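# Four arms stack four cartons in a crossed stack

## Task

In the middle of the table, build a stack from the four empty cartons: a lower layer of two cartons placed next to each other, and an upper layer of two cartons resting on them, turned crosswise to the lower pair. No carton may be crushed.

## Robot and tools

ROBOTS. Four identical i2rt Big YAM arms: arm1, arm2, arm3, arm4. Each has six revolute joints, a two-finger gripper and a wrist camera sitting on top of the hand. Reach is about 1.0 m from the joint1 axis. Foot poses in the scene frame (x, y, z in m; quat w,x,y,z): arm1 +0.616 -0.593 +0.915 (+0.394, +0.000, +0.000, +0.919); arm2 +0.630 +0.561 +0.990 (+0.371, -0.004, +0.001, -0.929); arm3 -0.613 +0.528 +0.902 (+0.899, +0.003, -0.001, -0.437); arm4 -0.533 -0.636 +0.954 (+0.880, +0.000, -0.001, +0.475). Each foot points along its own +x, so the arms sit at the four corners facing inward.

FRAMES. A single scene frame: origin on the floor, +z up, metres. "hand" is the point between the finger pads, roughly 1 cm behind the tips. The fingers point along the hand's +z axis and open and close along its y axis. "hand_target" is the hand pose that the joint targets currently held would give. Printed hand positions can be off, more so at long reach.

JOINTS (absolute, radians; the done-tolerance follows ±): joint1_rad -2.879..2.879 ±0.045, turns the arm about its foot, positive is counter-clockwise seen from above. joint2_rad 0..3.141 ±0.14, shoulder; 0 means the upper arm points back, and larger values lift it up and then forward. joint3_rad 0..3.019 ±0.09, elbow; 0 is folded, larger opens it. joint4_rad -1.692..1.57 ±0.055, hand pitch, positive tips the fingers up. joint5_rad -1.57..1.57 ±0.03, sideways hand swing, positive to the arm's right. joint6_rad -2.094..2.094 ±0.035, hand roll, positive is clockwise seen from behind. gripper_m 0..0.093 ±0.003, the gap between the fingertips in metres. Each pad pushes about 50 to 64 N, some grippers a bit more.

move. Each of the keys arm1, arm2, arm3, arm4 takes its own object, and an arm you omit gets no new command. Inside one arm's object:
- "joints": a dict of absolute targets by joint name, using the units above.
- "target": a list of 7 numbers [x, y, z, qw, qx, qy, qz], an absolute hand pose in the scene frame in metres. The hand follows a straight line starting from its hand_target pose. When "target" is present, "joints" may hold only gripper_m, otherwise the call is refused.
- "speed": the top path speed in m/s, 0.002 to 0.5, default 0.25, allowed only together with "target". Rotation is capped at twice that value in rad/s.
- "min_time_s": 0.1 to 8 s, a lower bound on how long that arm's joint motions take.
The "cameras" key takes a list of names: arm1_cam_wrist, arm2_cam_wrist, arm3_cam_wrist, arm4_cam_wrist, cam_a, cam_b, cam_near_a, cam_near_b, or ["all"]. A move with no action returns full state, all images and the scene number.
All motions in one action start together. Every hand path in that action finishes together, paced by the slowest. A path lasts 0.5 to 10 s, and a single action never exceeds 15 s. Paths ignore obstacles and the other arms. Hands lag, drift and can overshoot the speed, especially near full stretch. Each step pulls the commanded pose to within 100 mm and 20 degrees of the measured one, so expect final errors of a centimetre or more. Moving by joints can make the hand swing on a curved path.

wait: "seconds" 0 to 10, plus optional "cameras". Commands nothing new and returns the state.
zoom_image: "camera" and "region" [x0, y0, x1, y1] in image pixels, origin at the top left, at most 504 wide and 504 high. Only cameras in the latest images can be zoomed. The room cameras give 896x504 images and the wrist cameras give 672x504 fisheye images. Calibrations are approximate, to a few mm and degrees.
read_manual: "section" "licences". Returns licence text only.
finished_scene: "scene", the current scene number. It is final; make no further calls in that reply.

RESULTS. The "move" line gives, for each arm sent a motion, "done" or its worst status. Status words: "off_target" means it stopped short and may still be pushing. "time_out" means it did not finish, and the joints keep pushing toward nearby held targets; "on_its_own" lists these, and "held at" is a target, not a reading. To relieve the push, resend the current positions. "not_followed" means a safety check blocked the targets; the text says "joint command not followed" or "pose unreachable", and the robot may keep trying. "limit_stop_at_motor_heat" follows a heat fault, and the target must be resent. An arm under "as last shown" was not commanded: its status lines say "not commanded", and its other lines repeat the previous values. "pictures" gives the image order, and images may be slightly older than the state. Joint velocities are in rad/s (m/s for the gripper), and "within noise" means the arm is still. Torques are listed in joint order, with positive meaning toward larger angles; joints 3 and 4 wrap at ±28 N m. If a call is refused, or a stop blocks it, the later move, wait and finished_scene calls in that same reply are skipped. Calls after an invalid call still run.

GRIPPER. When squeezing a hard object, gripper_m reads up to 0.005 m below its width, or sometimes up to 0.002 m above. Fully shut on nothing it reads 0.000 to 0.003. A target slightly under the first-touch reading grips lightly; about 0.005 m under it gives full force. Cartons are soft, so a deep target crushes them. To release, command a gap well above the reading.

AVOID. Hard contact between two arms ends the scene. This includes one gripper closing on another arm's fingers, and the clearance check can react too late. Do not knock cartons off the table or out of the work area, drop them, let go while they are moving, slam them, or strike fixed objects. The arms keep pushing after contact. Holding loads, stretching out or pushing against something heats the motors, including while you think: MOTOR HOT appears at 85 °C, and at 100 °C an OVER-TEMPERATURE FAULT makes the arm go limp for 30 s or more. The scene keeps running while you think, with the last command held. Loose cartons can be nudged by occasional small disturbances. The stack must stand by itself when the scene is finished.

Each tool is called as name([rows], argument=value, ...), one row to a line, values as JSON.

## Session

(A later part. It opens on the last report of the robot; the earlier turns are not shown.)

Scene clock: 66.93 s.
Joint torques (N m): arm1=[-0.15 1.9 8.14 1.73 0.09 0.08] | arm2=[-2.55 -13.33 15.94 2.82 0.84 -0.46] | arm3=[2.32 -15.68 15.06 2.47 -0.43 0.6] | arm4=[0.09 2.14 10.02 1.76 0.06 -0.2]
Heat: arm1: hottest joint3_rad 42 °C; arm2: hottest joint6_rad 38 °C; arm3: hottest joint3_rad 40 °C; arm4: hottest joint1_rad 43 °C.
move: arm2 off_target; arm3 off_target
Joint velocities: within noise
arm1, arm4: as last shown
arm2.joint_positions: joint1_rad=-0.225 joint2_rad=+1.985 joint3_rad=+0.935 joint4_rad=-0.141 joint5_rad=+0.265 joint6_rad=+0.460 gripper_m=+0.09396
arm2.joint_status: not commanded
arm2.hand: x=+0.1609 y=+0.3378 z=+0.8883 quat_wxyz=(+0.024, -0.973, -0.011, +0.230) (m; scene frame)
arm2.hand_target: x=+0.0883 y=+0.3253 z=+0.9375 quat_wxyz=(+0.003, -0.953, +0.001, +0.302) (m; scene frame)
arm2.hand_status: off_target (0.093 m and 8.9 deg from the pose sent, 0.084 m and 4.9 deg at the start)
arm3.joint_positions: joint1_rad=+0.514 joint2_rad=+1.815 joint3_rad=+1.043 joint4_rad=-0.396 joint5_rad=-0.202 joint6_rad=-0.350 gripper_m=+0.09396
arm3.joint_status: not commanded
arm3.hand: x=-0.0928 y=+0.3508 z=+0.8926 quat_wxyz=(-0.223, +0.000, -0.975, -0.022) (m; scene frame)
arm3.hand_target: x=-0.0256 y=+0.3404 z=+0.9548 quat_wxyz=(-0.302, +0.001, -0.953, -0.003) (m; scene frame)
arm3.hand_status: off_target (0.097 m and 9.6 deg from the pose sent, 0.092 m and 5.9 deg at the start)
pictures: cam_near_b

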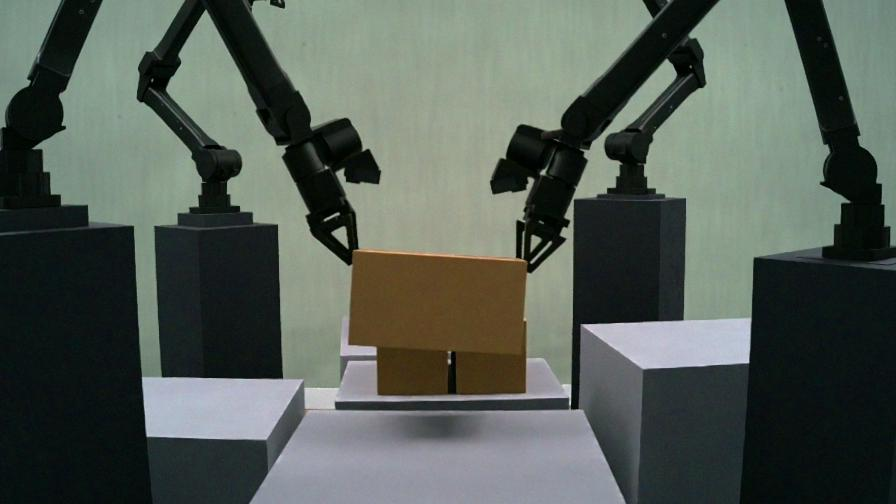

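move(arm2={"target":[0.10,0.32,0.975,0,0.9537,0,-0.3007],"speed":0.08}, arm3={"target":[-0.035,0.336,0.997,0.3007,0,0.9537,0],"speed":0.08})

move(arm2={"target":[0.07,0.06,0.985,0,0.9537,0,-0.3007],"speed":0.08}, arm3={"target":[-0.065,0.073,1.005,0.3007,0,0.9537,0],"speed":0.08}, cameras=["cam_near_b","cam_near_a","cam_b"])

Scene clock: 68.93 s.
Joint torques (N m): arm1=[-0.21 1.9 8.14 1.73 0.09 0.09] | arm2=[-0.85 -14.97 13.67 2.26 0.99 -0.29] | arm3=[1.14 -16.44 14.39 2.06 -0.61 0.48] | arm4=[0.09 2.32 10.02 1.74 0.04 -0.21]
Heat: arm1: hottest joint3_rad 42 °C; arm2: hottest joint6_rad 38 °C; arm3: hottest joint3_rad 40 °C; arm4: hottest joint1_rad 43 °C.
move: arm2 off_target; arm3 off_target
Joint velocities: within noise
arm1, arm4: as last shown
arm2.joint_positions: joint1_rad=-0.227 joint2_rad=+1.901 joint3_rad=+0.935 joint4_rad=-0.218 joint5_rad=+0.268 joint6_rad=+0.462 gripper_m=+0.09396
arm2.joint_status: not commanded
arm2.hand: x=+0.1598 y=+0.3389 z=+0.9226 quat_wxyz=(+0.024, -0.972, -0.008, +0.234) (m; scene frame)
arm2.hand_target: x=+0.1055 y=+0.3232 z=+0.9788 quat_wxyz=(+0.001, -0.954, +0.001, +0.301) (m; scene frame)
arm2.hand_status: off_target (0.082 m and 8.5 deg from the pose sent, 0.107 m and 8.9 deg at the start)
arm3.joint_positions: joint1_rad=+0.514 joint2_rad=+1.728 joint3_rad=+1.059 joint4_rad=-0.492 joint5_rad=-0.203 joint6_rad=-0.352 gripper_m=+0.09396
arm3.joint_status: not commanded
arm3.hand: x=-0.0961 y=+0.3522 z=+0.9354 quat_wxyz=(-0.226, +0.001, -0.974, -0.021) (m; scene frame)
arm3.hand_target: x=-0.0434 y=+0.3392 z=+1.0011 quat_wxyz=(-0.301, +0.001, -0.954, -0.001) (m; scene frame)
arm3.hand_status: off_target (0.088 m and 9.2 deg from the pose sent, 0.120 m and 9.6 deg at the start; pose on its path clipped on 12 of 36 steps)
pictures: none

Scene clock: 73.03 s.
Joint torques (N m): arm1=[-0.15 1.85 8.14 1.72 0.09 0.08] | arm2=[-5.07 -16.85 16.46 1.78 1.82 -0.38] | arm3=[2.61 -18.9 15.27 1.85 -1.63 0.58] | arm4=[0.03 2.2 10.03 1.77 0.04 -0.21]
Heat: arm1: hottest joint3_rad 42 °C; arm2: hottest joint2_rad 37 °C; arm3: hottest joint3_rad 42 °C; arm4: hottest joint1_rad 42 °C.
move: arm2 off_target; arm3 off_target
Joint velocities: within noise
arm1, arm4: as last shown
arm2.joint_positions: joint1_rad=+0.132 joint2_rad=+2.226 joint3_rad=+1.632 joint4_rad=-0.648 joint5_rad=+0.397 joint6_rad=+0.765 gripper_m=+0.09396
arm2.joint_status: not commanded
arm2.hand: x=+0.1373 y=+0.0606 z=+0.9486 quat_wxyz=(+0.013, -0.966, -0.028, +0.256) (m; scene frame)
arm2.hand_target: x=+0.0753 y=+0.0665 z=+0.9879 quat_wxyz=(+0.001, -0.953, +0.001, +0.302) (m; scene frame)
arm2.hand_status: off_target (0.077 m and 6.4 deg from the pose sent, 0.299 m and 8.5 deg at the start)
arm3.joint_positions: joint1_rad=+0.085 joint2_rad=+1.995 joint3_rad=+1.531 joint4_rad=-0.790 joint5_rad=-0.391 joint6_rad=-0.738 gripper_m=+0.09396
arm3.joint_status: not commanded
arm3.hand: x=-0.1187 y=+0.0941 z=+0.9555 quat_wxyz=(-0.247, -0.009, -0.969, -0.030) (m; scene frame)
arm3.hand_target: x=-0.0712 y=+0.0790 z=+1.0082 quat_wxyz=(-0.302, +0.001, -0.953, -0.001) (m; scene frame)
arm3.hand_status: off_target (0.076 m and 7.3 deg from the pose sent, 0.289 m and 9.2 deg at the start)
pictures: cam_b, cam_near_a, cam_near_b

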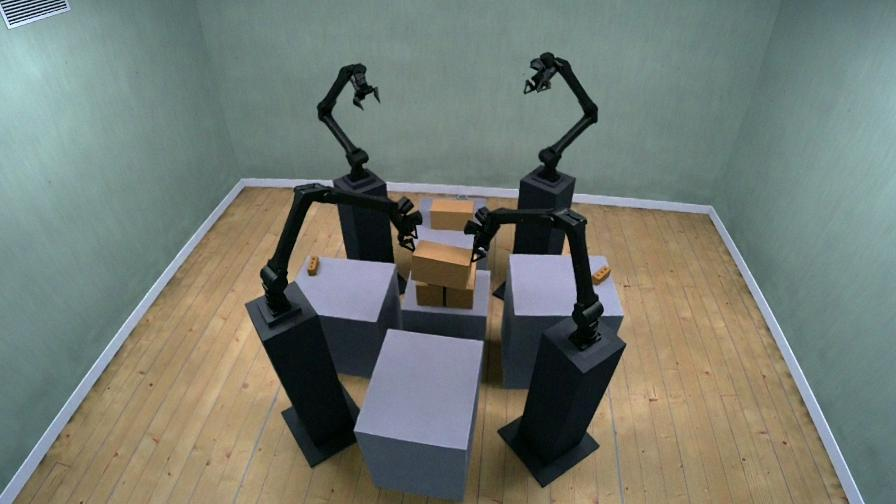

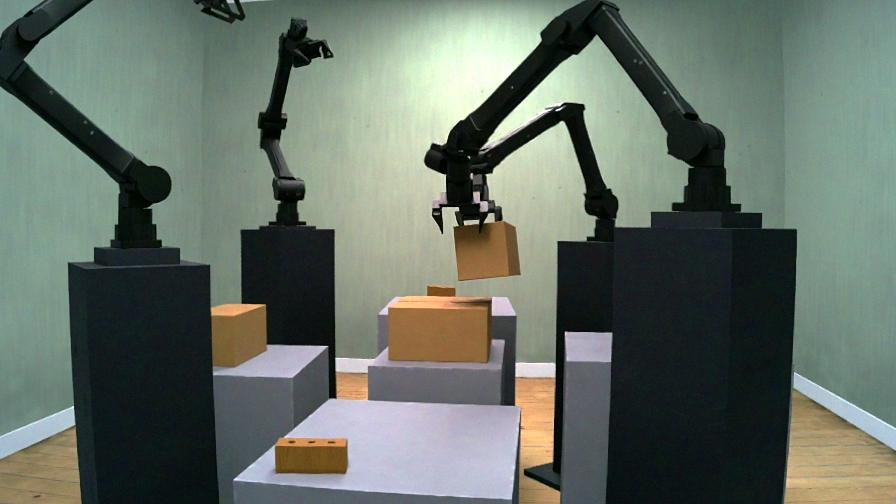

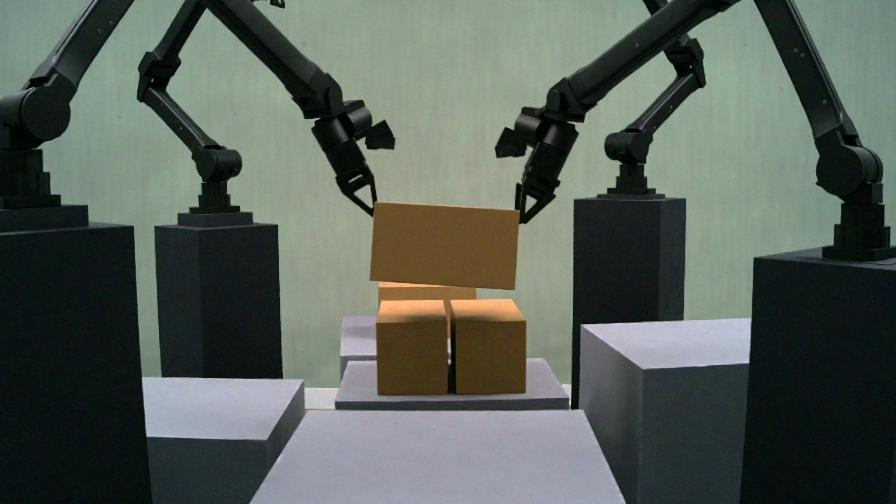

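move(arm2={"target":[0.07,0.02,0.96,0,0.9537,0,-0.3007],"speed":0.06}, arm3={"target":[-0.065,0.03,0.98,0.3007,0,0.9537,0],"speed":0.06}, cameras=["cam_near_b","cam_near_a"])

move(arm2={"target":[0.07,0.015,0.915,0,0.9537,0,-0.3007],"speed":0.05}, arm3={"target":[-0.065,0.025,0.938,0.3007,0,0.9537,0],"speed":0.05}, cameras=["cam_near_b","cam_near_a"])

Scene clock: 75.70 s.
Joint torques (N m): arm1=[-0.15 1.85 8.16 1.72 0.09 0.08] | arm2=[-4.54 -18.2 16.58 1.85 1.89 -0.33] | arm3=[2.78 -20.31 15.21 1.92 -1.73 0.57] | arm4=[0.03 2.14 10.02 1.76 0.06 -0.2]
Heat: arm1: hottest joint3_rad 42 °C; arm2: hottest joint3_rad 38 °C; arm3: hottest joint3_rad 43 °C; arm4: hottest joint1_rad 42 °C.
move: arm2 off_target; arm3 off_target
Joint velocities: within noise
arm1, arm4: as last shown
arm2.joint_positions: joint1_rad=+0.171 joint2_rad=+2.336 joint3_rad=+1.768 joint4_rad=-0.687 joint5_rad=+0.413 joint6_rad=+0.803 gripper_m=+0.09396
arm2.joint_status: not commanded
arm2.hand: x=+0.1378 y=+0.0197 z=+0.9244 quat_wxyz=(+0.013, -0.966, -0.029, +0.258) (m; scene frame)
arm2.hand_target: x=+0.0751 y=+0.0266 z=+0.9628 quat_wxyz=(+0.001, -0.953, +0.001, +0.302) (m; scene frame)
arm2.hand_status: off_target (0.077 m and 6.2 deg from the pose sent, 0.079 m and 6.4 deg at the start)
arm3.joint_positions: joint1_rad=+0.038 joint2_rad=+2.103 joint3_rad=+1.643 joint4_rad=-0.808 joint5_rad=-0.409 joint6_rad=-0.782 gripper_m=+0.09396
arm3.joint_status: not commanded
arm3.hand: x=-0.1179 y=+0.0507 z=+0.9308 quat_wxyz=(-0.249, -0.011, -0.968, -0.030) (m; scene frame)
arm3.hand_target: x=-0.0706 y=+0.0363 z=+0.9833 quat_wxyz=(-0.302, +0.001, -0.953, -0.001) (m; scene frame)
arm3.hand_status: off_target (0.075 m and 7.2 deg from the pose sent, 0.087 m and 7.3 deg at the start)
pictures: cam_near_a, cam_near_b

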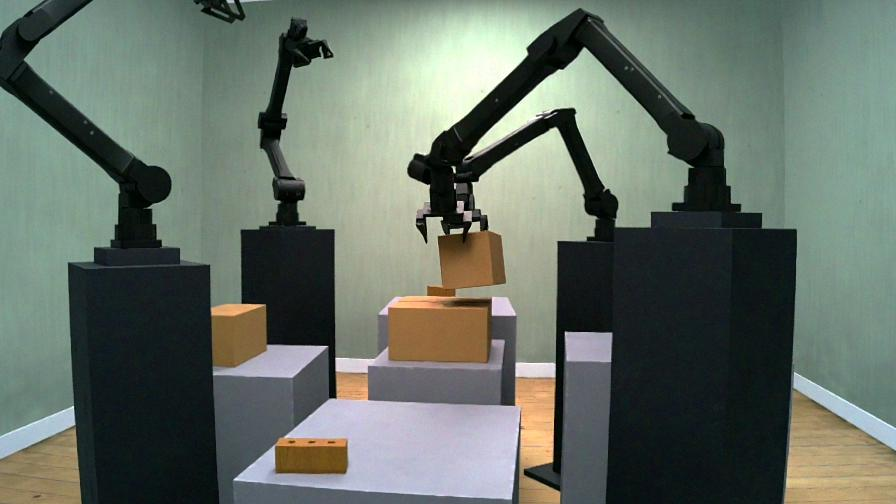

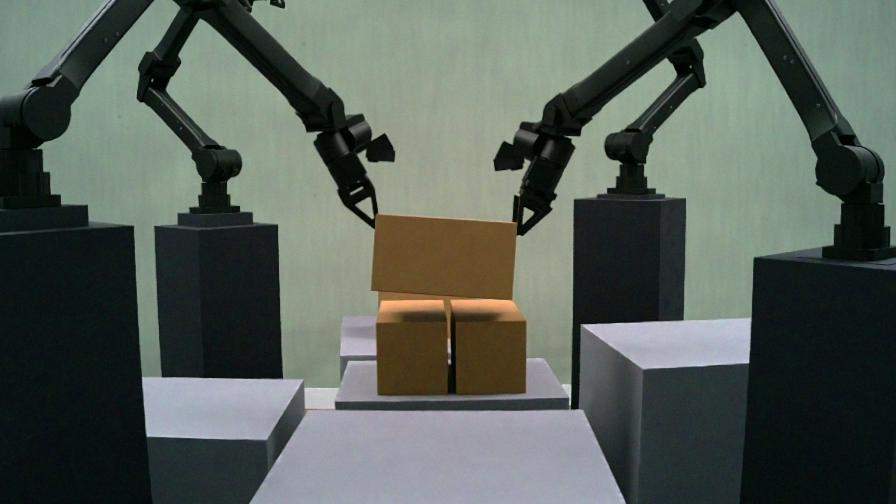

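Scene clock: 77.27 s.
Joint torques (N m): arm1=[-0.15 1.85 8.14 1.74 0.09 0.09] | arm2=[-4.84 -18.49 15.82 3.04 1.71 -0.28] | arm3=[1.67 -20.72 13.59 2.7 -1.51 0.55] | arm4=[0.38 2.37 10.04 1.72 0.05 -0.21]
Heat: arm1: hottest joint3_rad 43 °C; arm2: hottest joint3_rad 39 °C; arm3: hottest joint3_rad 43 °C; arm4: hottest joint1_rad 42 °C.
move: arm2 off_target; arm3 off_target
Joint velocities: within noise
arm1, arm4: as last shown
arm2.joint_positions: joint1_rad=+0.172 joint2_rad=+2.410 joint3_rad=+1.775 joint4_rad=-0.658 joint5_rad=+0.422 joint6_rad=+0.806 gripper_m=+0.09396
arm2.joint_status: not commanded
arm2.hand: x=+0.1415 y=+0.0262 z=+0.8769 quat_wxyz=(+0.030, -0.967, -0.032, +0.249) (m; scene frame)
arm2.hand_target: x=+0.0757 y=+0.0227 z=+0.9198 quat_wxyz=(+0.002, -0.953, +0.001, +0.302) (m; scene frame)
arm2.hand_status: off_target (0.082 m and 7.9 deg from the pose sent, 0.069 m and 6.2 deg at the start)
arm3.joint_positions: joint1_rad=+0.037 joint2_rad=+2.160 joint3_rad=+1.643 joint4_rad=-0.758 joint5_rad=-0.416 joint6_rad=-0.786 gripper_m=+0.09396
arm3.joint_status: not commanded
arm3.hand: x=-0.1149 y=+0.0477 z=+0.8969 quat_wxyz=(-0.249, -0.010, -0.968, -0.035) (m; scene frame)
arm3.hand_target: x=-0.0698 y=+0.0303 z=+0.9416 quat_wxyz=(-0.301, +0.001, -0.953, -0.002) (m; scene frame)
arm3.hand_status: off_target (0.068 m and 7.4 deg from the pose sent, 0.059 m and 7.2 deg at the start)
pictures: cam_near_a, cam_near_b

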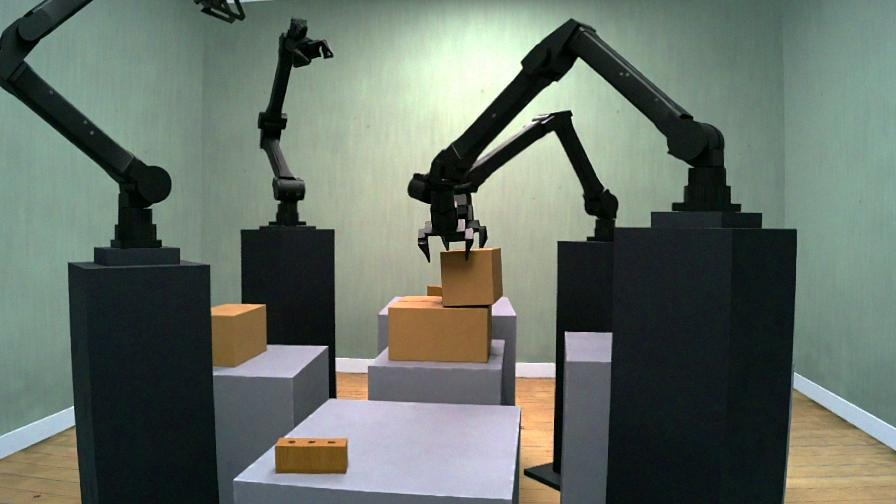

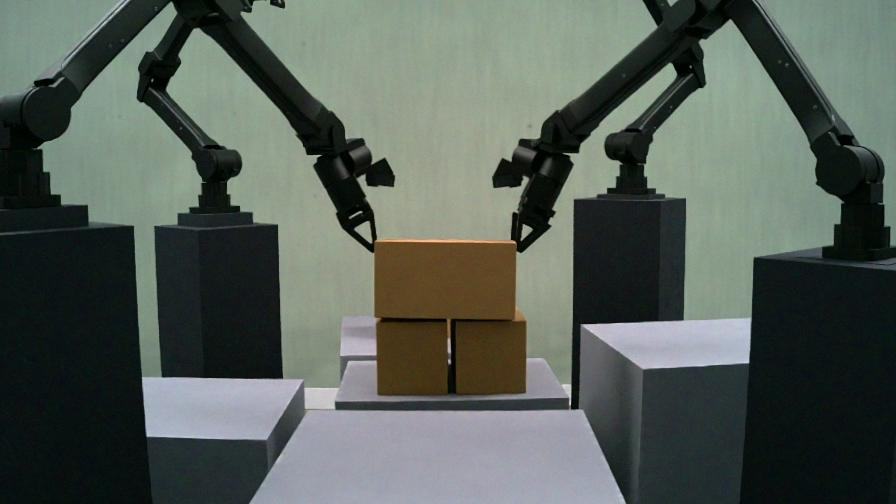

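move(arm2={"target":[0.21,0.025,0.905,0,0.9537,0,-0.3007],"speed":0.08}, arm3={"target":[-0.2,0.032,0.925,0.3007,0,0.9537,0],"speed":0.08}, cameras=["cam_near_b","cam_near_a"])

move(arm2={"joints":{"joint1_rad":-0.3,"joint2_rad":1.2,"joint3_rad":1.0,"joint4_rad":-0.8},"min_time_s":4}, arm3={"joints":{"joint1_rad":0.5,"joint2_rad":1.2,"joint3_rad":1.0,"joint4_rad":-0.8},"min_time_s":4}, cameras=["cam_near_b","cam_near_a","cam_a","cam_b"])

Scene clock: 80.73 s.
Joint torques (N m): arm1=[-0.15 1.9 8.14 1.72 0.09 0.08] | arm2=[1.49 -18.9 6.57 1.89 0.59 0.11] | arm3=[-0.44 -19.96 7.28 1.21 -0.59 -0.01] | arm4=[0.09 2.32 10.03 1.76 0.04 -0.21]
Heat: arm1: hottest joint3_rad 43 °C; arm2: hottest joint3_rad 39 °C; arm3: hottest joint3_rad 43 °C; arm4: hottest joint1_rad 42 °C.
move: arm2 off_target; arm3 off_target
Joint velocities: within noise
arm1, arm4: as last shown
arm2.joint_positions: joint1_rad=+0.267 joint2_rad=+2.294 joint3_rad=+1.539 joint4_rad=-0.519 joint5_rad=+0.504 joint6_rad=+0.934 gripper_m=+0.09396
arm2.joint_status: not commanded
arm2.hand: x=+0.2109 y=+0.0337 z=+0.8852 quat_wxyz=(+0.018, -0.957, -0.007, +0.288) (m; scene frame)
arm2.hand_target: x=+0.2101 y=+0.0251 z=+0.9047 quat_wxyz=(+0.000, -0.954, +0.000, +0.300) (m; scene frame)
arm2.hand_status: off_target (0.022 m and 2.7 deg from the pose sent, 0.074 m and 7.9 deg at the start)
arm3.joint_positions: joint1_rad=-0.089 joint2_rad=+2.022 joint3_rad=+1.414 joint4_rad=-0.640 joint5_rad=-0.497 joint6_rad=-0.906 gripper_m=+0.09396
arm3.joint_status: not commanded
arm3.hand: x=-0.1987 y=+0.0416 z=+0.9093 quat_wxyz=(-0.289, -0.004, -0.957, -0.016) (m; scene frame)
arm3.hand_target: x=-0.2002 y=+0.0322 z=+0.9249 quat_wxyz=(-0.300, +0.000, -0.954, +0.000) (m; scene frame)
arm3.hand_status: off_target (0.018 m and 2.3 deg from the pose sent, 0.091 m and 7.4 deg at the start)
pictures: cam_near_a, cam_near_b

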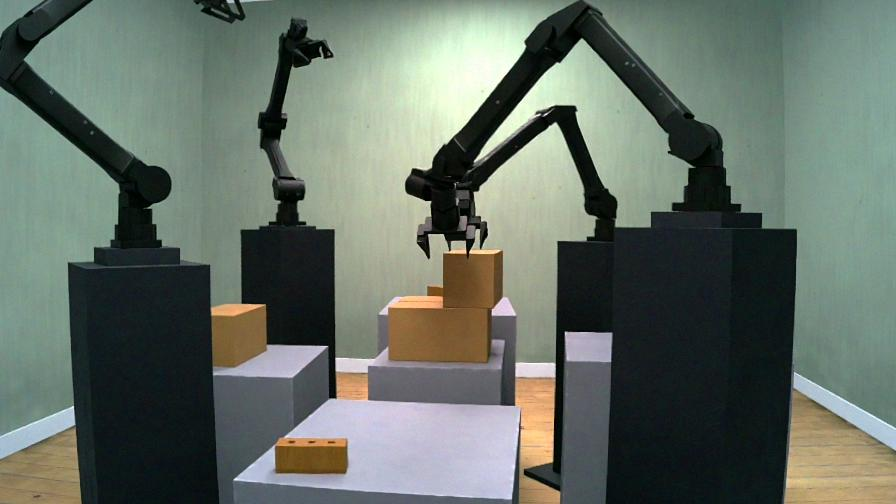

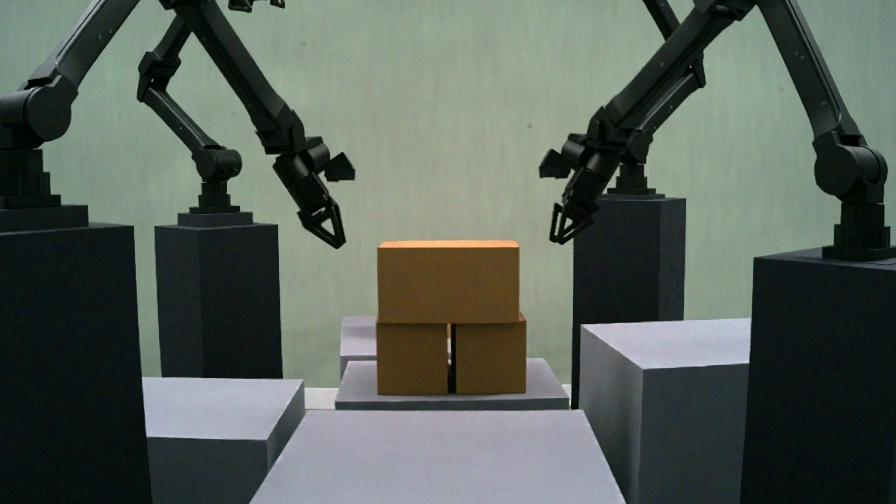

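Scene clock: 85.20 s.
Joint torques (N m): arm1=[-0.21 1.85 8.14 1.73 0.09 0.08] | arm2=[0.26 -6.89 9.32 1.2 0.53 0.06] | arm3=[1.2 -9.47 9.2 0.76 -0.51 0.07] | arm4=[0.21 2.26 10.04 1.73 0.04 -0.22]
Heat: arm1: hottest joint3_rad 43 °C; arm2: hottest joint3_rad 39 °C; arm3: hottest joint3_rad 43 °C; arm4: hottest joint1_rad 42 °C.
move: arm2 done; arm3 done
Joint velocities: within noise
arm1, arm4: as last shown
arm2.joint_positions: joint1_rad=-0.292 joint2_rad=+1.212 joint3_rad=+1.007 joint4_rad=-0.790 joint5_rad=+0.505 joint6_rad=+0.935 gripper_m=+0.09396
arm2.joint_status: all done
arm2.hand: x=+0.1920 y=+0.4345 z=+1.2349 quat_wxyz=(+0.004, -0.885, +0.284, +0.368) (m; scene frame)
arm2.hand_target: x=+0.1955 y=+0.4412 z=+1.2359 quat_wxyz=(+0.007, -0.883, +0.292, +0.367) (m; scene frame)
arm2.hand_status: not commanded
arm3.joint_positions: joint1_rad=+0.488 joint2_rad=+1.210 joint3_rad=+0.995 joint4_rad=-0.792 joint5_rad=-0.497 joint6_rad=-0.906 gripper_m=+0.09396
arm3.joint_status: all done
arm3.hand: x=-0.1725 y=+0.4218 z=+1.1383 quat_wxyz=(-0.360, +0.291, -0.886, -0.022) (m; scene frame)
arm3.hand_target: x=-0.1724 y=+0.4280 z=+1.1444 quat_wxyz=(-0.363, +0.301, -0.882, -0.022) (m; scene frame)
arm3.hand_status: not commanded
pictures: cam_a, cam_b, cam_near_a, cam_near_b

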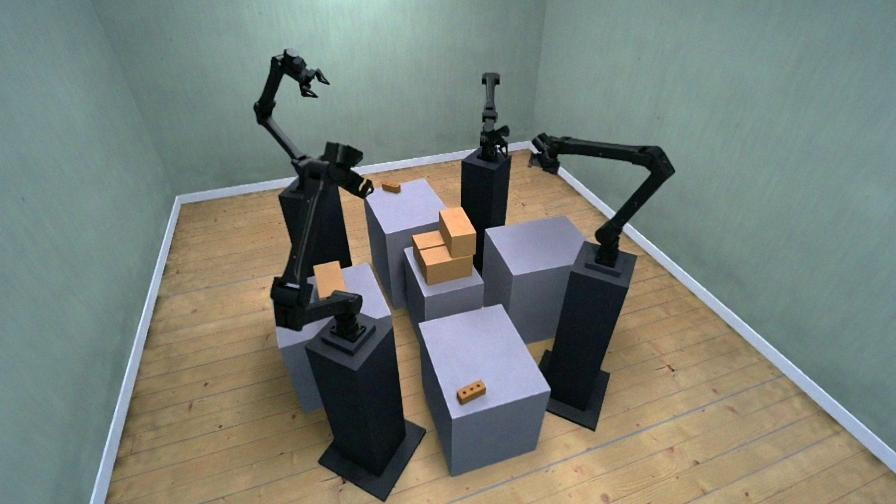

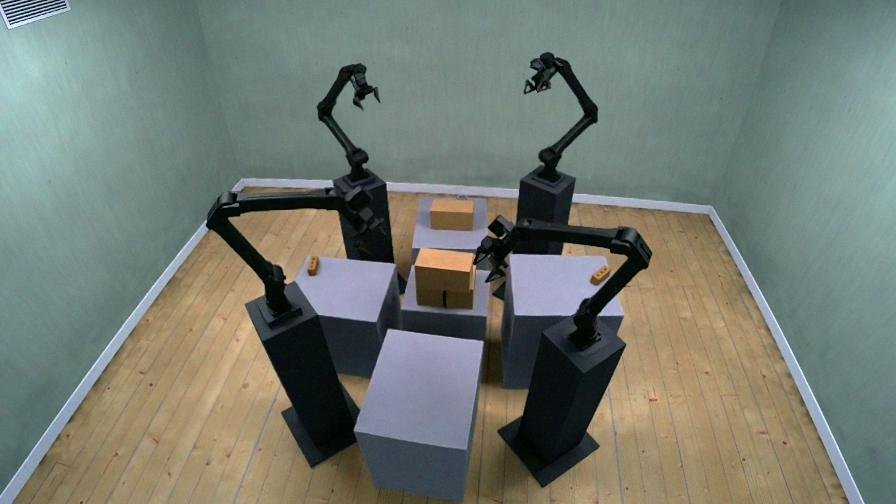

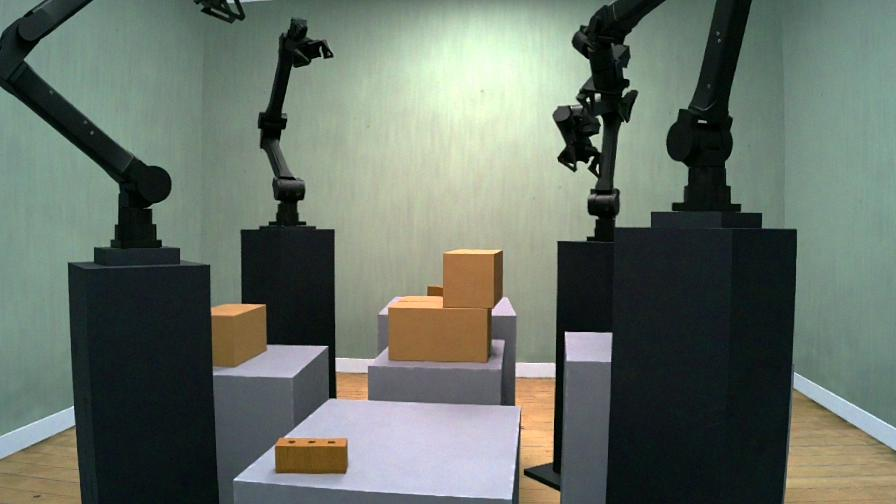

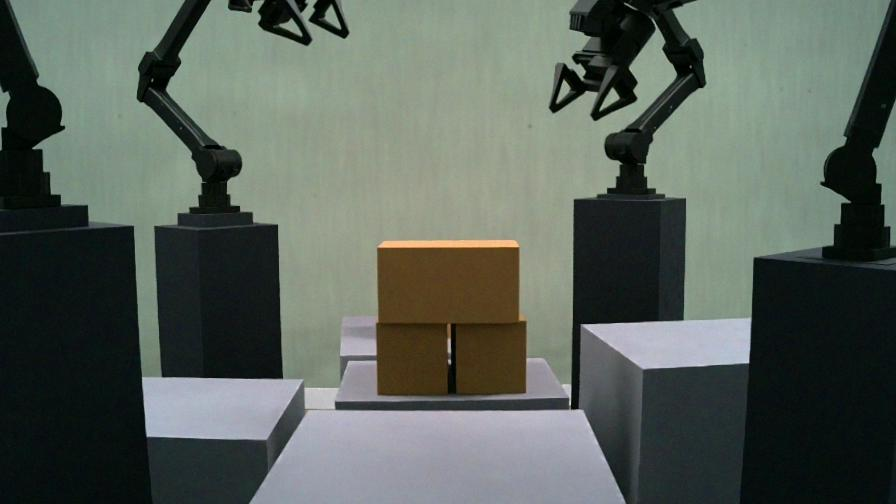

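move(arm1={"joints":{"joint1_rad":0.64,"joint2_rad":1.5,"joint3_rad":0.5,"joint4_rad":0.1,"joint5_rad":0,"joint6_rad":0},"min_time_s":3}, arm4={"joints":{"joint1_rad":-0.67,"joint2_rad":1.5,"joint3_rad":0.5,"joint4_rad":0.1,"joint5_rad":0,"joint6_rad":0},"min_time_s":3})

move(arm1={"target":[0.25,-0.53,0.82,0,0.9537,0,-0.3007]}, arm4={"target":[-0.2,-0.53,0.82,0.3007,0,0.9537,0]}, cameras=["arm1_cam_wrist","arm4_cam_wrist","cam_near_b","cam_near_a"])

Scene clock: 91.97 s.
Joint torques (N m): arm1=[1.14 -6.3 4.63 1.95 -0.07 0.04] | arm2=[0.09 -7.47 9.16 1.11 0.5 0.08] | arm3=[1.26 -9.64 9.16 0.77 -0.51 0.07] | arm4=[-0.67 -8.12 5.93 1.74 0.18 -0.25]
Heat: arm1: hottest joint3_rad 43 °C; arm2: hottest joint3_rad 40 °C; arm3: hottest joint3_rad 45 °C; arm4: hottest joint1_rad 42 °C.
move: arm1 done; arm4 done
Joint velocities: within noise
arm1.joint_positions: joint1_rad=+0.626 joint2_rad=+1.491 joint3_rad=+0.503 joint4_rad=+0.082 joint5_rad=+0.003 joint6_rad=+0.007 gripper_m=+0.09396
arm1.joint_status: all done
arm1.hand: x=+0.2006 y=-0.5144 z=+0.9143 quat_wxyz=(-0.030, +0.941, -0.091, -0.325) (m; scene frame)
arm1.hand_target: x=+0.1986 y=-0.5207 z=+0.9124 quat_wxyz=(-0.028, +0.941, -0.080, -0.328) (m; scene frame)
arm1.hand_status: not commanded
arm2, arm3: as last shown
arm4.joint_positions: joint1_rad=-0.655 joint2_rad=+1.487 joint3_rad=+0.511 joint4_rad=+0.087 joint5_rad=-0.002 joint6_rad=+0.009 gripper_m=+0.09396
arm4.joint_status: all done
arm4.hand: x=-0.1284 y=-0.4954 z=+0.9590 quat_wxyz=(-0.330, +0.154, -0.930, -0.059) (m; scene frame)
arm4.hand_target: x=-0.1305 y=-0.5033 z=+0.9517 quat_wxyz=(-0.326, +0.151, -0.932, -0.053) (m; scene frame)
arm4.hand_status: not commanded
pictures: none

Scene clock: 93.63 s.
Joint torques (N m): arm1=[-1.61 -6.24 1.76 1.83 -0.16 0.03] | arm2=[0.26 -7.36 9.31 1.09 0.51 0.06] | arm3=[1.26 -9.7 9.17 0.76 -0.51 0.07] | arm4=[1.38 -8.29 0.77 1.65 0.36 -0.08]
Heat: arm1: hottest joint3_rad 43 °C; arm2: hottest joint3_rad 40 °C; arm3: hottest joint3_rad 45 °C; arm4: hottest joint1_rad 42 °C.
move: arm1 done; arm4 done
Joint velocities: within noise
arm1.joint_positions: joint1_rad=+0.596 joint2_rad=+1.773 joint3_rad=+0.384 joint4_rad=+0.417 joint5_rad=-0.127 joint6_rad=-0.183 gripper_m=+0.09396
arm1.joint_status: not commanded
arm1.hand: x=+0.2473 y=-0.5349 z=+0.8233 quat_wxyz=(+0.002, +0.954, +0.004, -0.300) (m; scene frame)
arm1.hand_target: x=+0.2501 y=-0.5301 z=+0.8201 quat_wxyz=(+0.000, +0.954, +0.000, -0.301) (m; scene frame)
arm1.hand_status: done (0.007 m and 0.5 deg from the pose sent, 0.108 m and 11.4 deg at the start)
arm2, arm3: as last shown
arm4.joint_positions: joint1_rad=-0.577 joint2_rad=+1.950 joint3_rad=+0.363 joint4_rad=+0.592 joint5_rad=+0.240 joint6_rad=+0.350 gripper_m=+0.09396
arm4.joint_status: not commanded
arm4.hand: x=-0.1938 y=-0.5332 z=+0.8256 quat_wxyz=(-0.305, -0.004, -0.952, +0.001) (m; scene frame)
arm4.hand_target: x=-0.2000 y=-0.5303 z=+0.8201 quat_wxyz=(-0.300, +0.000, -0.954, +0.000) (m; scene frame)
arm4.hand_status: done (0.009 m and 0.7 deg from the pose sent, 0.160 m and 19.4 deg at the start)
pictures: arm1_cam_wrist, arm4_cam_wrist, cam_near_a, cam_near_b
camera_calibration:
arm1_cam_wrist: T_world_to_cam=[[-0.0207308, 0.999783, 0.00193073, 0.53793], [0.999777, 0.0207231, 0.00393915, -0.235987], [0.00389829, 0.00201196, -0.99999, 0.947847], [0, 0, 0, 1]] pos_world=[0.243391, -0.53483, 0.947729]
arm4_cam_wrist: T_world_to_cam=[[0.00267561, -0.999994, 0.00208923, -0.537456], [-0.999994, -0.00268041, -0.00230144, -0.189701], [0.00230703, -0.00208306, -0.999995, 0.947653], [0, 0, 0, 1]] pos_world=[-0.190448, -0.535988, 0.948334]

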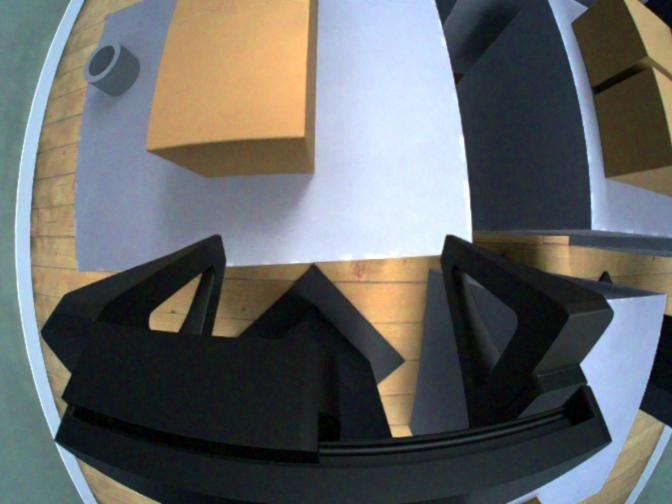

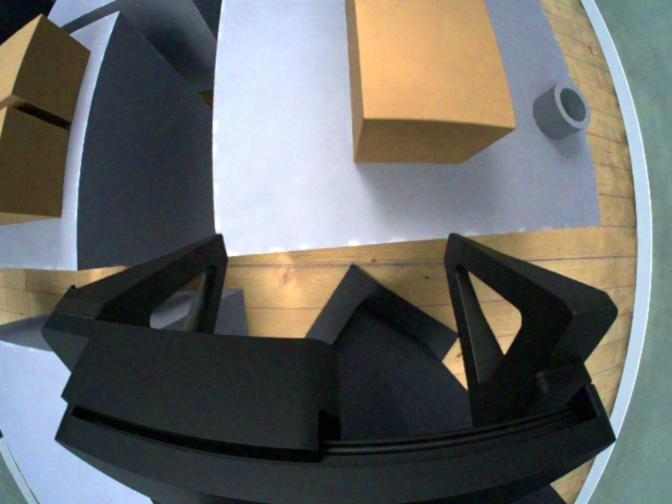

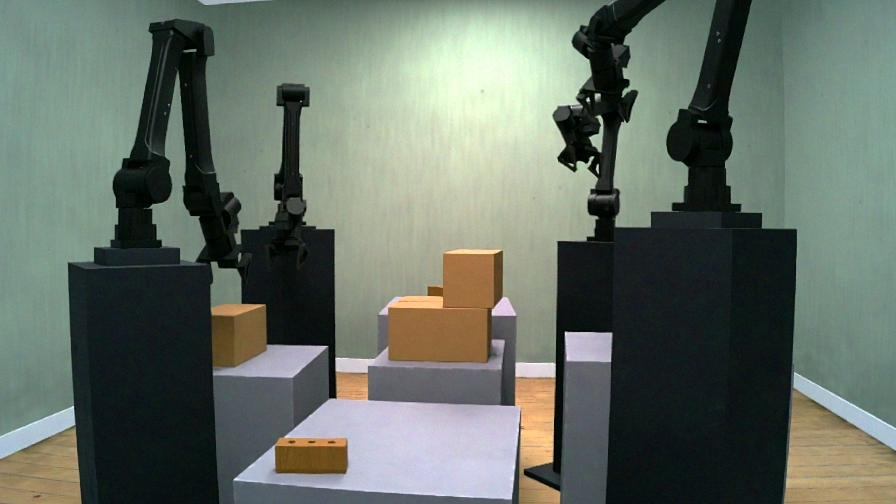

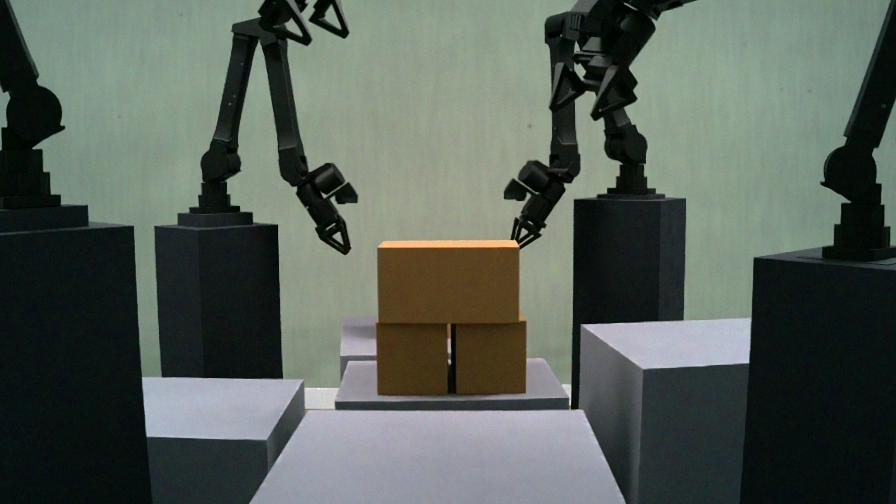

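move(arm1={"target":[0.25,-0.622,0.69,0,0.9537,0,-0.3007]}, arm4={"target":[-0.18,-0.622,0.69,0.3007,0,0.9537,0]})

move(arm1={"target":[0.185,-0.622,0.685,0,0.9537,0,-0.3007],"speed":0.08}, arm4={"target":[-0.12,-0.622,0.685,0.3007,0,0.9537,0],"speed":0.08}, cameras=["arm1_cam_wrist","arm4_cam_wrist","cam_a"])

Scene clock: 97.80 s.
Joint torques (N m): arm1=[1.08 -8.23 -0.98 1.83 0.19 0.14] | arm2=[-0.5 -7.94 9.21 0.98 0.52 0.09] | arm3=[1.32 -9.7 9.14 0.77 -0.51 0.07] | arm4=[-0.62 -10.34 -1.83 1.74 0.06 -0.24]
Heat: arm1: hottest joint3_rad 42 °C; arm2: hottest joint3_rad 40 °C; arm3: hottest joint3_rad 46 °C; arm4: hottest joint1_rad 42 °C.
move: arm1 done; arm4 done
Joint velocities: within noise
arm1.joint_positions: joint1_rad=+0.906 joint2_rad=+2.368 joint3_rad=+0.492 joint4_rad=+0.904 joint5_rad=+0.060 joint6_rad=+0.083 gripper_m=+0.09396
arm1.joint_status: not commanded
arm1.hand: x=+0.2515 y=-0.6169 z=+0.6925 quat_wxyz=(-0.002, +0.955, -0.003, -0.296) (m; scene frame)
arm1.hand_target: x=+0.2500 y=-0.6219 z=+0.6901 quat_wxyz=(+0.000, +0.954, +0.000, -0.301) (m; scene frame)
arm1.hand_status: done (0.006 m and 0.7 deg from the pose sent, 0.159 m and 0.5 deg at the start)
arm2, arm3: as last shown
arm4.joint_positions: joint1_rad=-0.920 joint2_rad=+2.530 joint3_rad=+0.529 joint4_rad=+1.038 joint5_rad=+0.038 joint6_rad=+0.056 gripper_m=+0.09396
arm4.joint_status: not commanded
arm4.hand: x=-0.1797 y=-0.6180 z=+0.6956 quat_wxyz=(-0.300, +0.001, -0.954, -0.002) (m; scene frame)
arm4.hand_target: x=-0.1801 y=-0.6220 z=+0.6902 quat_wxyz=(-0.301, +0.000, -0.954, +0.000) (m; scene frame)
arm4.hand_status: done (0.007 m and 0.3 deg from the pose sent, 0.163 m and 0.7 deg at the start)
pictures: none

Scene clock: 99.30 s.
Joint torques (N m): arm1=[-0.73 -11.93 0.17 0.87 -0.06 0.04] | arm2=[-0.03 -7.3 9.37 1.01 0.54 0.09] | arm3=[1.32 -9.64 9.16 0.75 -0.52 0.07] | arm4=[-0.91 -14.33 -0.46 0.8 0.06 -0.25]
Heat: arm1: hottest joint3_rad 42 °C; arm2: hottest joint3_rad 40 °C; arm3: hottest joint3_rad 46 °C; arm4: hottest joint1_rad 42 °C.
move: arm1 off_target; arm4 done
Joint velocities: within noise
arm1.joint_positions: joint1_rad=+0.906 joint2_rad=+2.368 joint3_rad=+0.650 joint4_rad=+0.739 joint5_rad=+0.055 joint6_rad=+0.080 gripper_m=+0.09396
arm1.joint_status: not commanded
arm1.hand: x=+0.1940 y=-0.6233 z=+0.6781 quat_wxyz=(+0.000, +0.956, +0.000, -0.293) (m; scene frame)
arm1.hand_target: x=+0.1850 y=-0.6219 z=+0.6850 quat_wxyz=(+0.000, +0.954, +0.000, -0.301) (m; scene frame)
arm1.hand_status: off_target (0.011 m and 0.9 deg from the pose sent, 0.067 m and 0.7 deg at the start)
arm2, arm3: as last shown
arm4.joint_positions: joint1_rad=-0.928 joint2_rad=+2.505 joint3_rad=+0.666 joint4_rad=+0.867 joint5_rad=+0.031 joint6_rad=+0.046 gripper_m=+0.09396
arm4.joint_status: not commanded
arm4.hand: x=-0.1272 y=-0.6163 z=+0.6821 quat_wxyz=(-0.296, +0.003, -0.955, -0.002) (m; scene frame)
arm4.hand_target: x=-0.1201 y=-0.6219 z=+0.6851 quat_wxyz=(-0.301, +0.000, -0.954, +0.000) (m; scene frame)
arm4.hand_status: done (0.010 m and 0.7 deg from the pose sent, 0.061 m and 0.3 deg at the start)
pictures: arm1_cam_wrist, arm4_cam_wrist, cam_a
camera_calibration:
arm1_cam_wrist: T_world_to_cam=[[-0.0116073, 0.999927, 0.00346276, 0.622705], [0.999745, 0.0115379, 0.0194293, -0.196557], [0.0193879, 0.00368739, -0.999805, 0.80095], [0, 0, 0, 1]] pos_world=[0.188206, -0.623345, 0.802457]
arm4_cam_wrist: T_world_to_cam=[[0.0180892, -0.999836, 0.000799091, -0.617441], [-0.999702, -0.0180736, 0.0164009, -0.145812], [-0.0163838, -0.00109553, -0.999865, 0.801969], [0, 0, 0, 1]] pos_world=[-0.12146, -0.619097, 0.804746]

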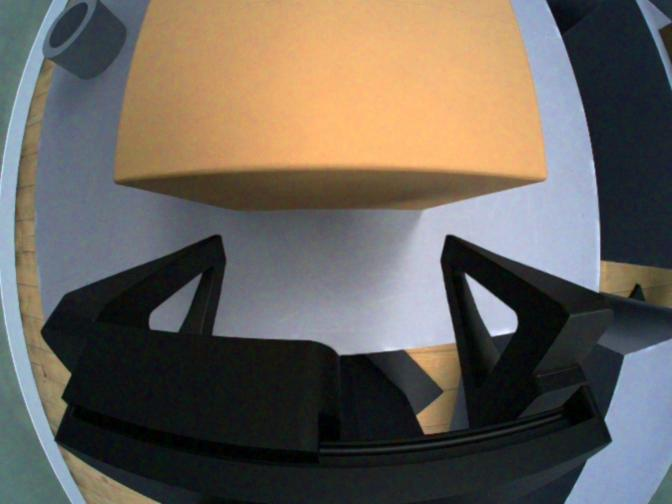

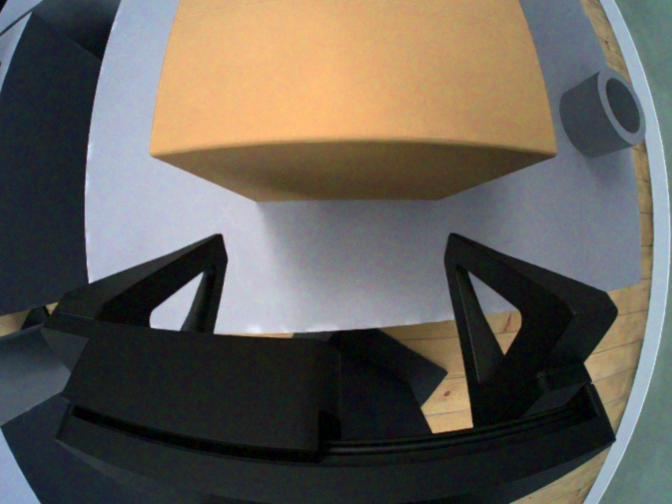

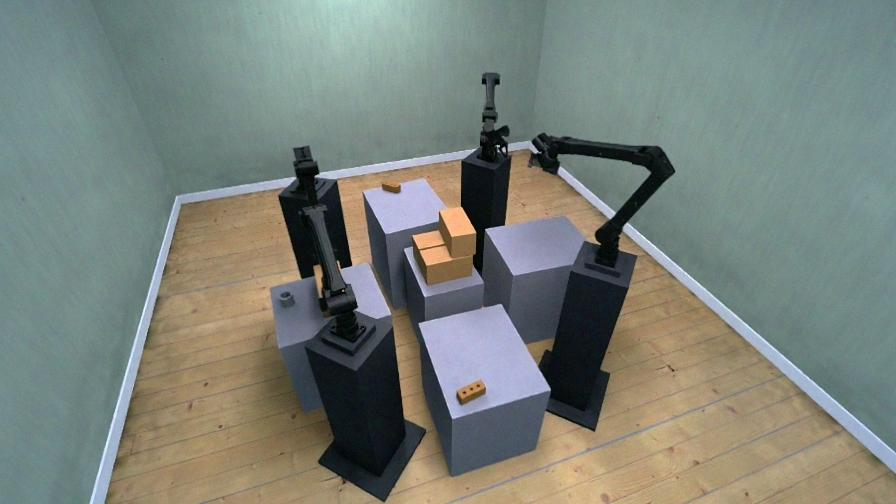

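move(arm1={"target":[0.112,-0.622,0.695,0,0.9537,0,-0.3007],"speed":0.07}, arm4={"target":[-0.035,-0.627,0.695,0.3007,0,0.9537,0],"speed":0.07}, cameras=["arm1_cam_wrist","arm4_cam_wrist"])

move(arm1={"target":[0.1,-0.622,0.74,0,0.9537,0,-0.3007],"speed":0.05}, arm4={"target":[-0.025,-0.627,0.74,0.3007,0,0.9537,0],"speed":0.05}, cameras=["arm1_cam_wrist","arm4_cam_wrist","cam_b"])

Scene clock: 101.97 s.
Joint torques (N m): arm1=[-1.79 -14.56 4.86 1.55 -0.05 -0.04] | arm2=[-0.32 -7.53 9.4 0.87 0.54 0.06] | arm3=[1.14 -9.76 9.13 0.76 -0.51 0.07] | arm4=[-1.14 -17.73 5.9 1.63 0.15 -0.23]
Heat: arm1: hottest joint3_rad 42 °C; arm2: hottest joint3_rad 40 °C; arm3: hottest joint3_rad 46 °C; arm4: hottest joint1_rad 42 °C.
move: arm1 off_target; arm4 off_target
Joint velocities: within noise
arm1.joint_positions: joint1_rad=+0.901 joint2_rad=+2.346 joint3_rad=+0.758 joint4_rad=+0.504 joint5_rad=+0.047 joint6_rad=+0.073 gripper_m=+0.09396
arm1.joint_status: not commanded
arm1.hand: x=+0.1716 y=-0.6247 z=+0.6678 quat_wxyz=(-0.003, +0.970, +0.003, -0.243) (m; scene frame)
arm1.hand_target: x=+0.1150 y=-0.6212 z=+0.6983 quat_wxyz=(-0.001, +0.954, +0.000, -0.301) (m; scene frame)
arm1.hand_status: off_target (0.066 m and 6.9 deg from the pose sent, 0.084 m and 0.9 deg at the start)
arm2, arm3: as last shown
arm4.joint_positions: joint1_rad=-0.947 joint2_rad=+2.457 joint3_rad=+0.785 joint4_rad=+0.589 joint5_rad=+0.016 joint6_rad=+0.025 gripper_m=+0.09396
arm4.joint_status: not commanded
arm4.hand: x=-0.0967 y=-0.6203 z=+0.6724 quat_wxyz=(-0.242, +0.007, -0.970, -0.001) (m; scene frame)
arm4.hand_target: x=-0.0382 y=-0.6276 z=+0.6988 quat_wxyz=(-0.301, +0.000, -0.954, +0.001) (m; scene frame)
arm4.hand_status: off_target (0.066 m and 7.0 deg from the pose sent, 0.094 m and 0.7 deg at the start)
pictures: arm1_cam_wrist, arm4_cam_wrist
camera_calibration:
arm1_cam_wrist: T_world_to_cam=[[-0.0170391, 0.999821, 0.00820476, 0.621534], [0.992166, 0.0158918, 0.123912, -0.239653], [0.12376, 0.0102518, -0.992259, 0.772232], [0, 0, 0, 1]] pos_world=[0.152795, -0.625531, 0.790851]
arm4_cam_wrist: T_world_to_cam=[[0.0248906, -0.999686, 0.00299232, -0.622668], [-0.991438, -0.0243013, 0.128297, -0.1936], [-0.128183, -0.00616008, -0.991731, 0.773249], [0, 0, 0, 1]] pos_world=[-0.0773257, -0.622414, 0.793557]

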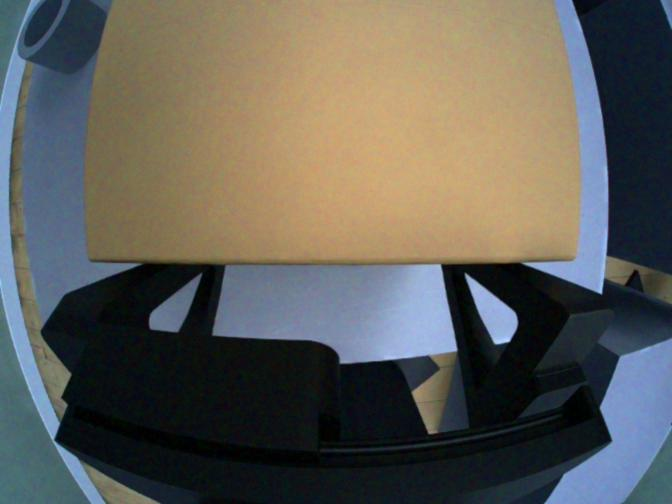

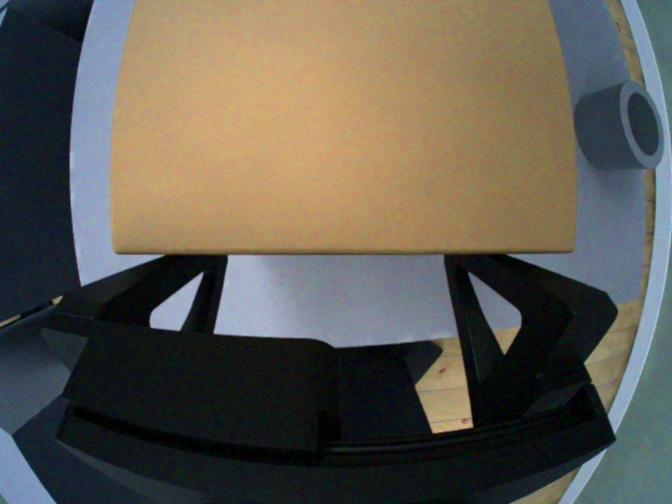

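Scene clock: 103.50 s.
Joint torques (N m): arm1=[-1.73 -16.67 4.79 2.56 0.09 -0.03] | arm2=[0.38 -7.77 9.43 0.95 0.53 0.06] | arm3=[1.2 -9.7 9.16 0.75 -0.52 0.07] | arm4=[-1.32 -20.54 5.11 2.59 0.2 -0.21]
Heat: arm1: hottest joint3_rad 42 °C; arm2: hottest joint3_rad 40 °C; arm3: hottest joint3_rad 46 °C; arm4: hottest joint1_rad 42 °C.
move: arm1 off_target; arm4 off_target
Joint velocities: within noise
arm1.joint_positions: joint1_rad=+0.899 joint2_rad=+2.246 joint3_rad=+0.753 joint4_rad=+0.357 joint5_rad=+0.043 joint6_rad=+0.071 gripper_m=+0.09396
arm1.joint_status: not commanded
arm1.hand: x=+0.1706 y=-0.6246 z=+0.6933 quat_wxyz=(-0.003, +0.976, +0.004, -0.217) (m; scene frame)
arm1.hand_target: x=+0.1045 y=-0.6213 z=+0.7428 quat_wxyz=(-0.001, +0.954, +0.000, -0.301) (m; scene frame)
arm1.hand_status: off_target (0.085 m and 9.9 deg from the pose sent, 0.102 m and 6.9 deg at the start)
arm2, arm3: as last shown
arm4.joint_positions: joint1_rad=-0.949 joint2_rad=+2.357 joint3_rad=+0.771 joint4_rad=+0.462 joint5_rad=+0.014 joint6_rad=+0.022 gripper_m=+0.09396
arm4.joint_status: not commanded
arm4.hand: x=-0.0936 y=-0.6207 z=+0.6983 quat_wxyz=(-0.222, +0.008, -0.975, -0.001) (m; scene frame)
arm4.hand_target: x=-0.0290 y=-0.6275 z=+0.7426 quat_wxyz=(-0.301, +0.000, -0.954, +0.001) (m; scene frame)
arm4.hand_status: off_target (0.080 m and 9.4 deg from the pose sent, 0.099 m and 7.0 deg at the start)
pictures: arm1_cam_wrist, arm4_cam_wrist, cam_b
camera_calibration:
arm1_cam_wrist: T_world_to_cam=[[-0.0191846, 0.999775, 0.0090177, 0.621024], [0.984359, 0.0173074, 0.175321, -0.275257], [0.175126, 0.0122401, -0.98447, 0.78478], [0, 0, 0, 1]] pos_world=[0.145431, -0.625726, 0.81525]
arm4_cam_wrist: T_world_to_cam=[[0.0264366, -0.999645, 0.00322115, -0.623307], [-0.985209, -0.0255088, 0.169446, -0.222695], [-0.169304, -0.00765308, -0.985534, 0.790294], [0, 0, 0, 1]] pos_world=[-0.069123, -0.622719, 0.818605]

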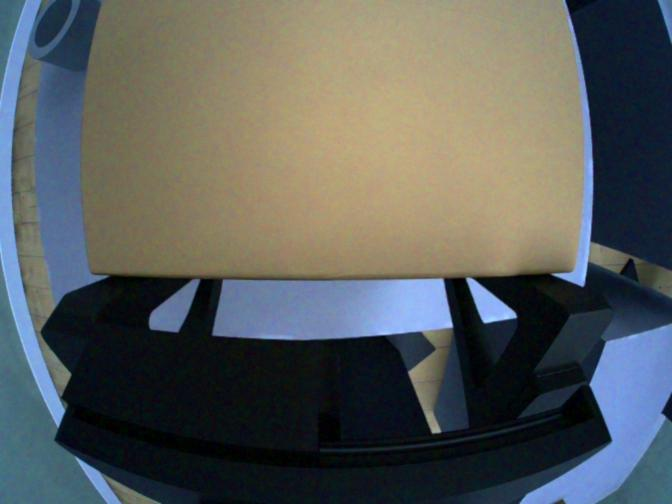

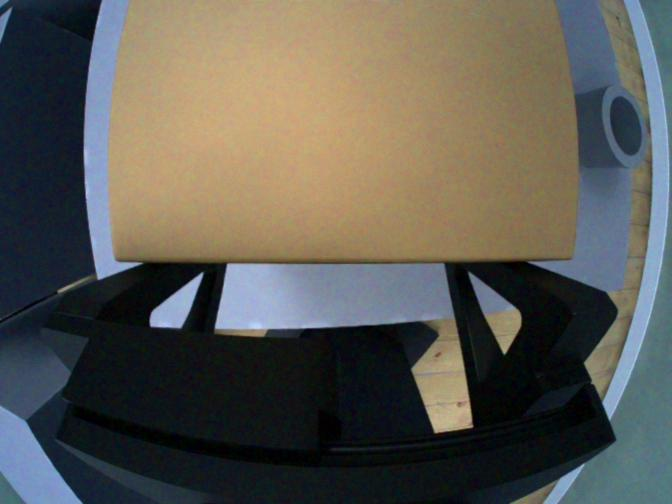

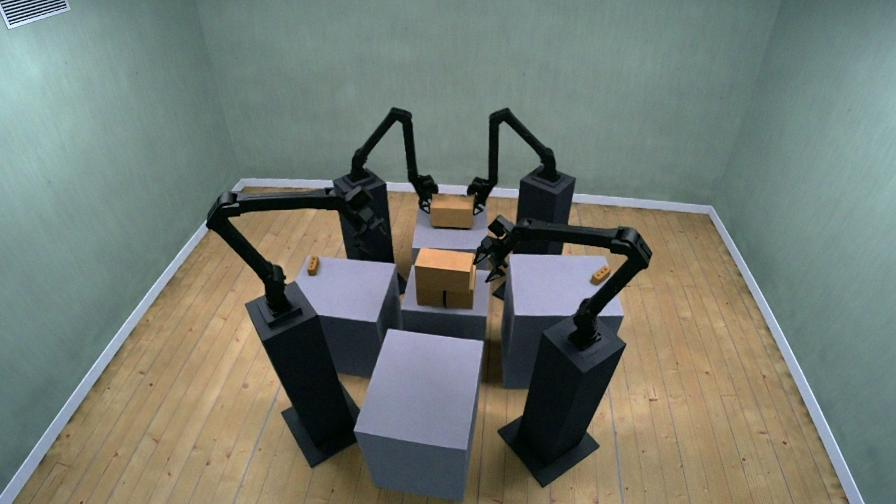

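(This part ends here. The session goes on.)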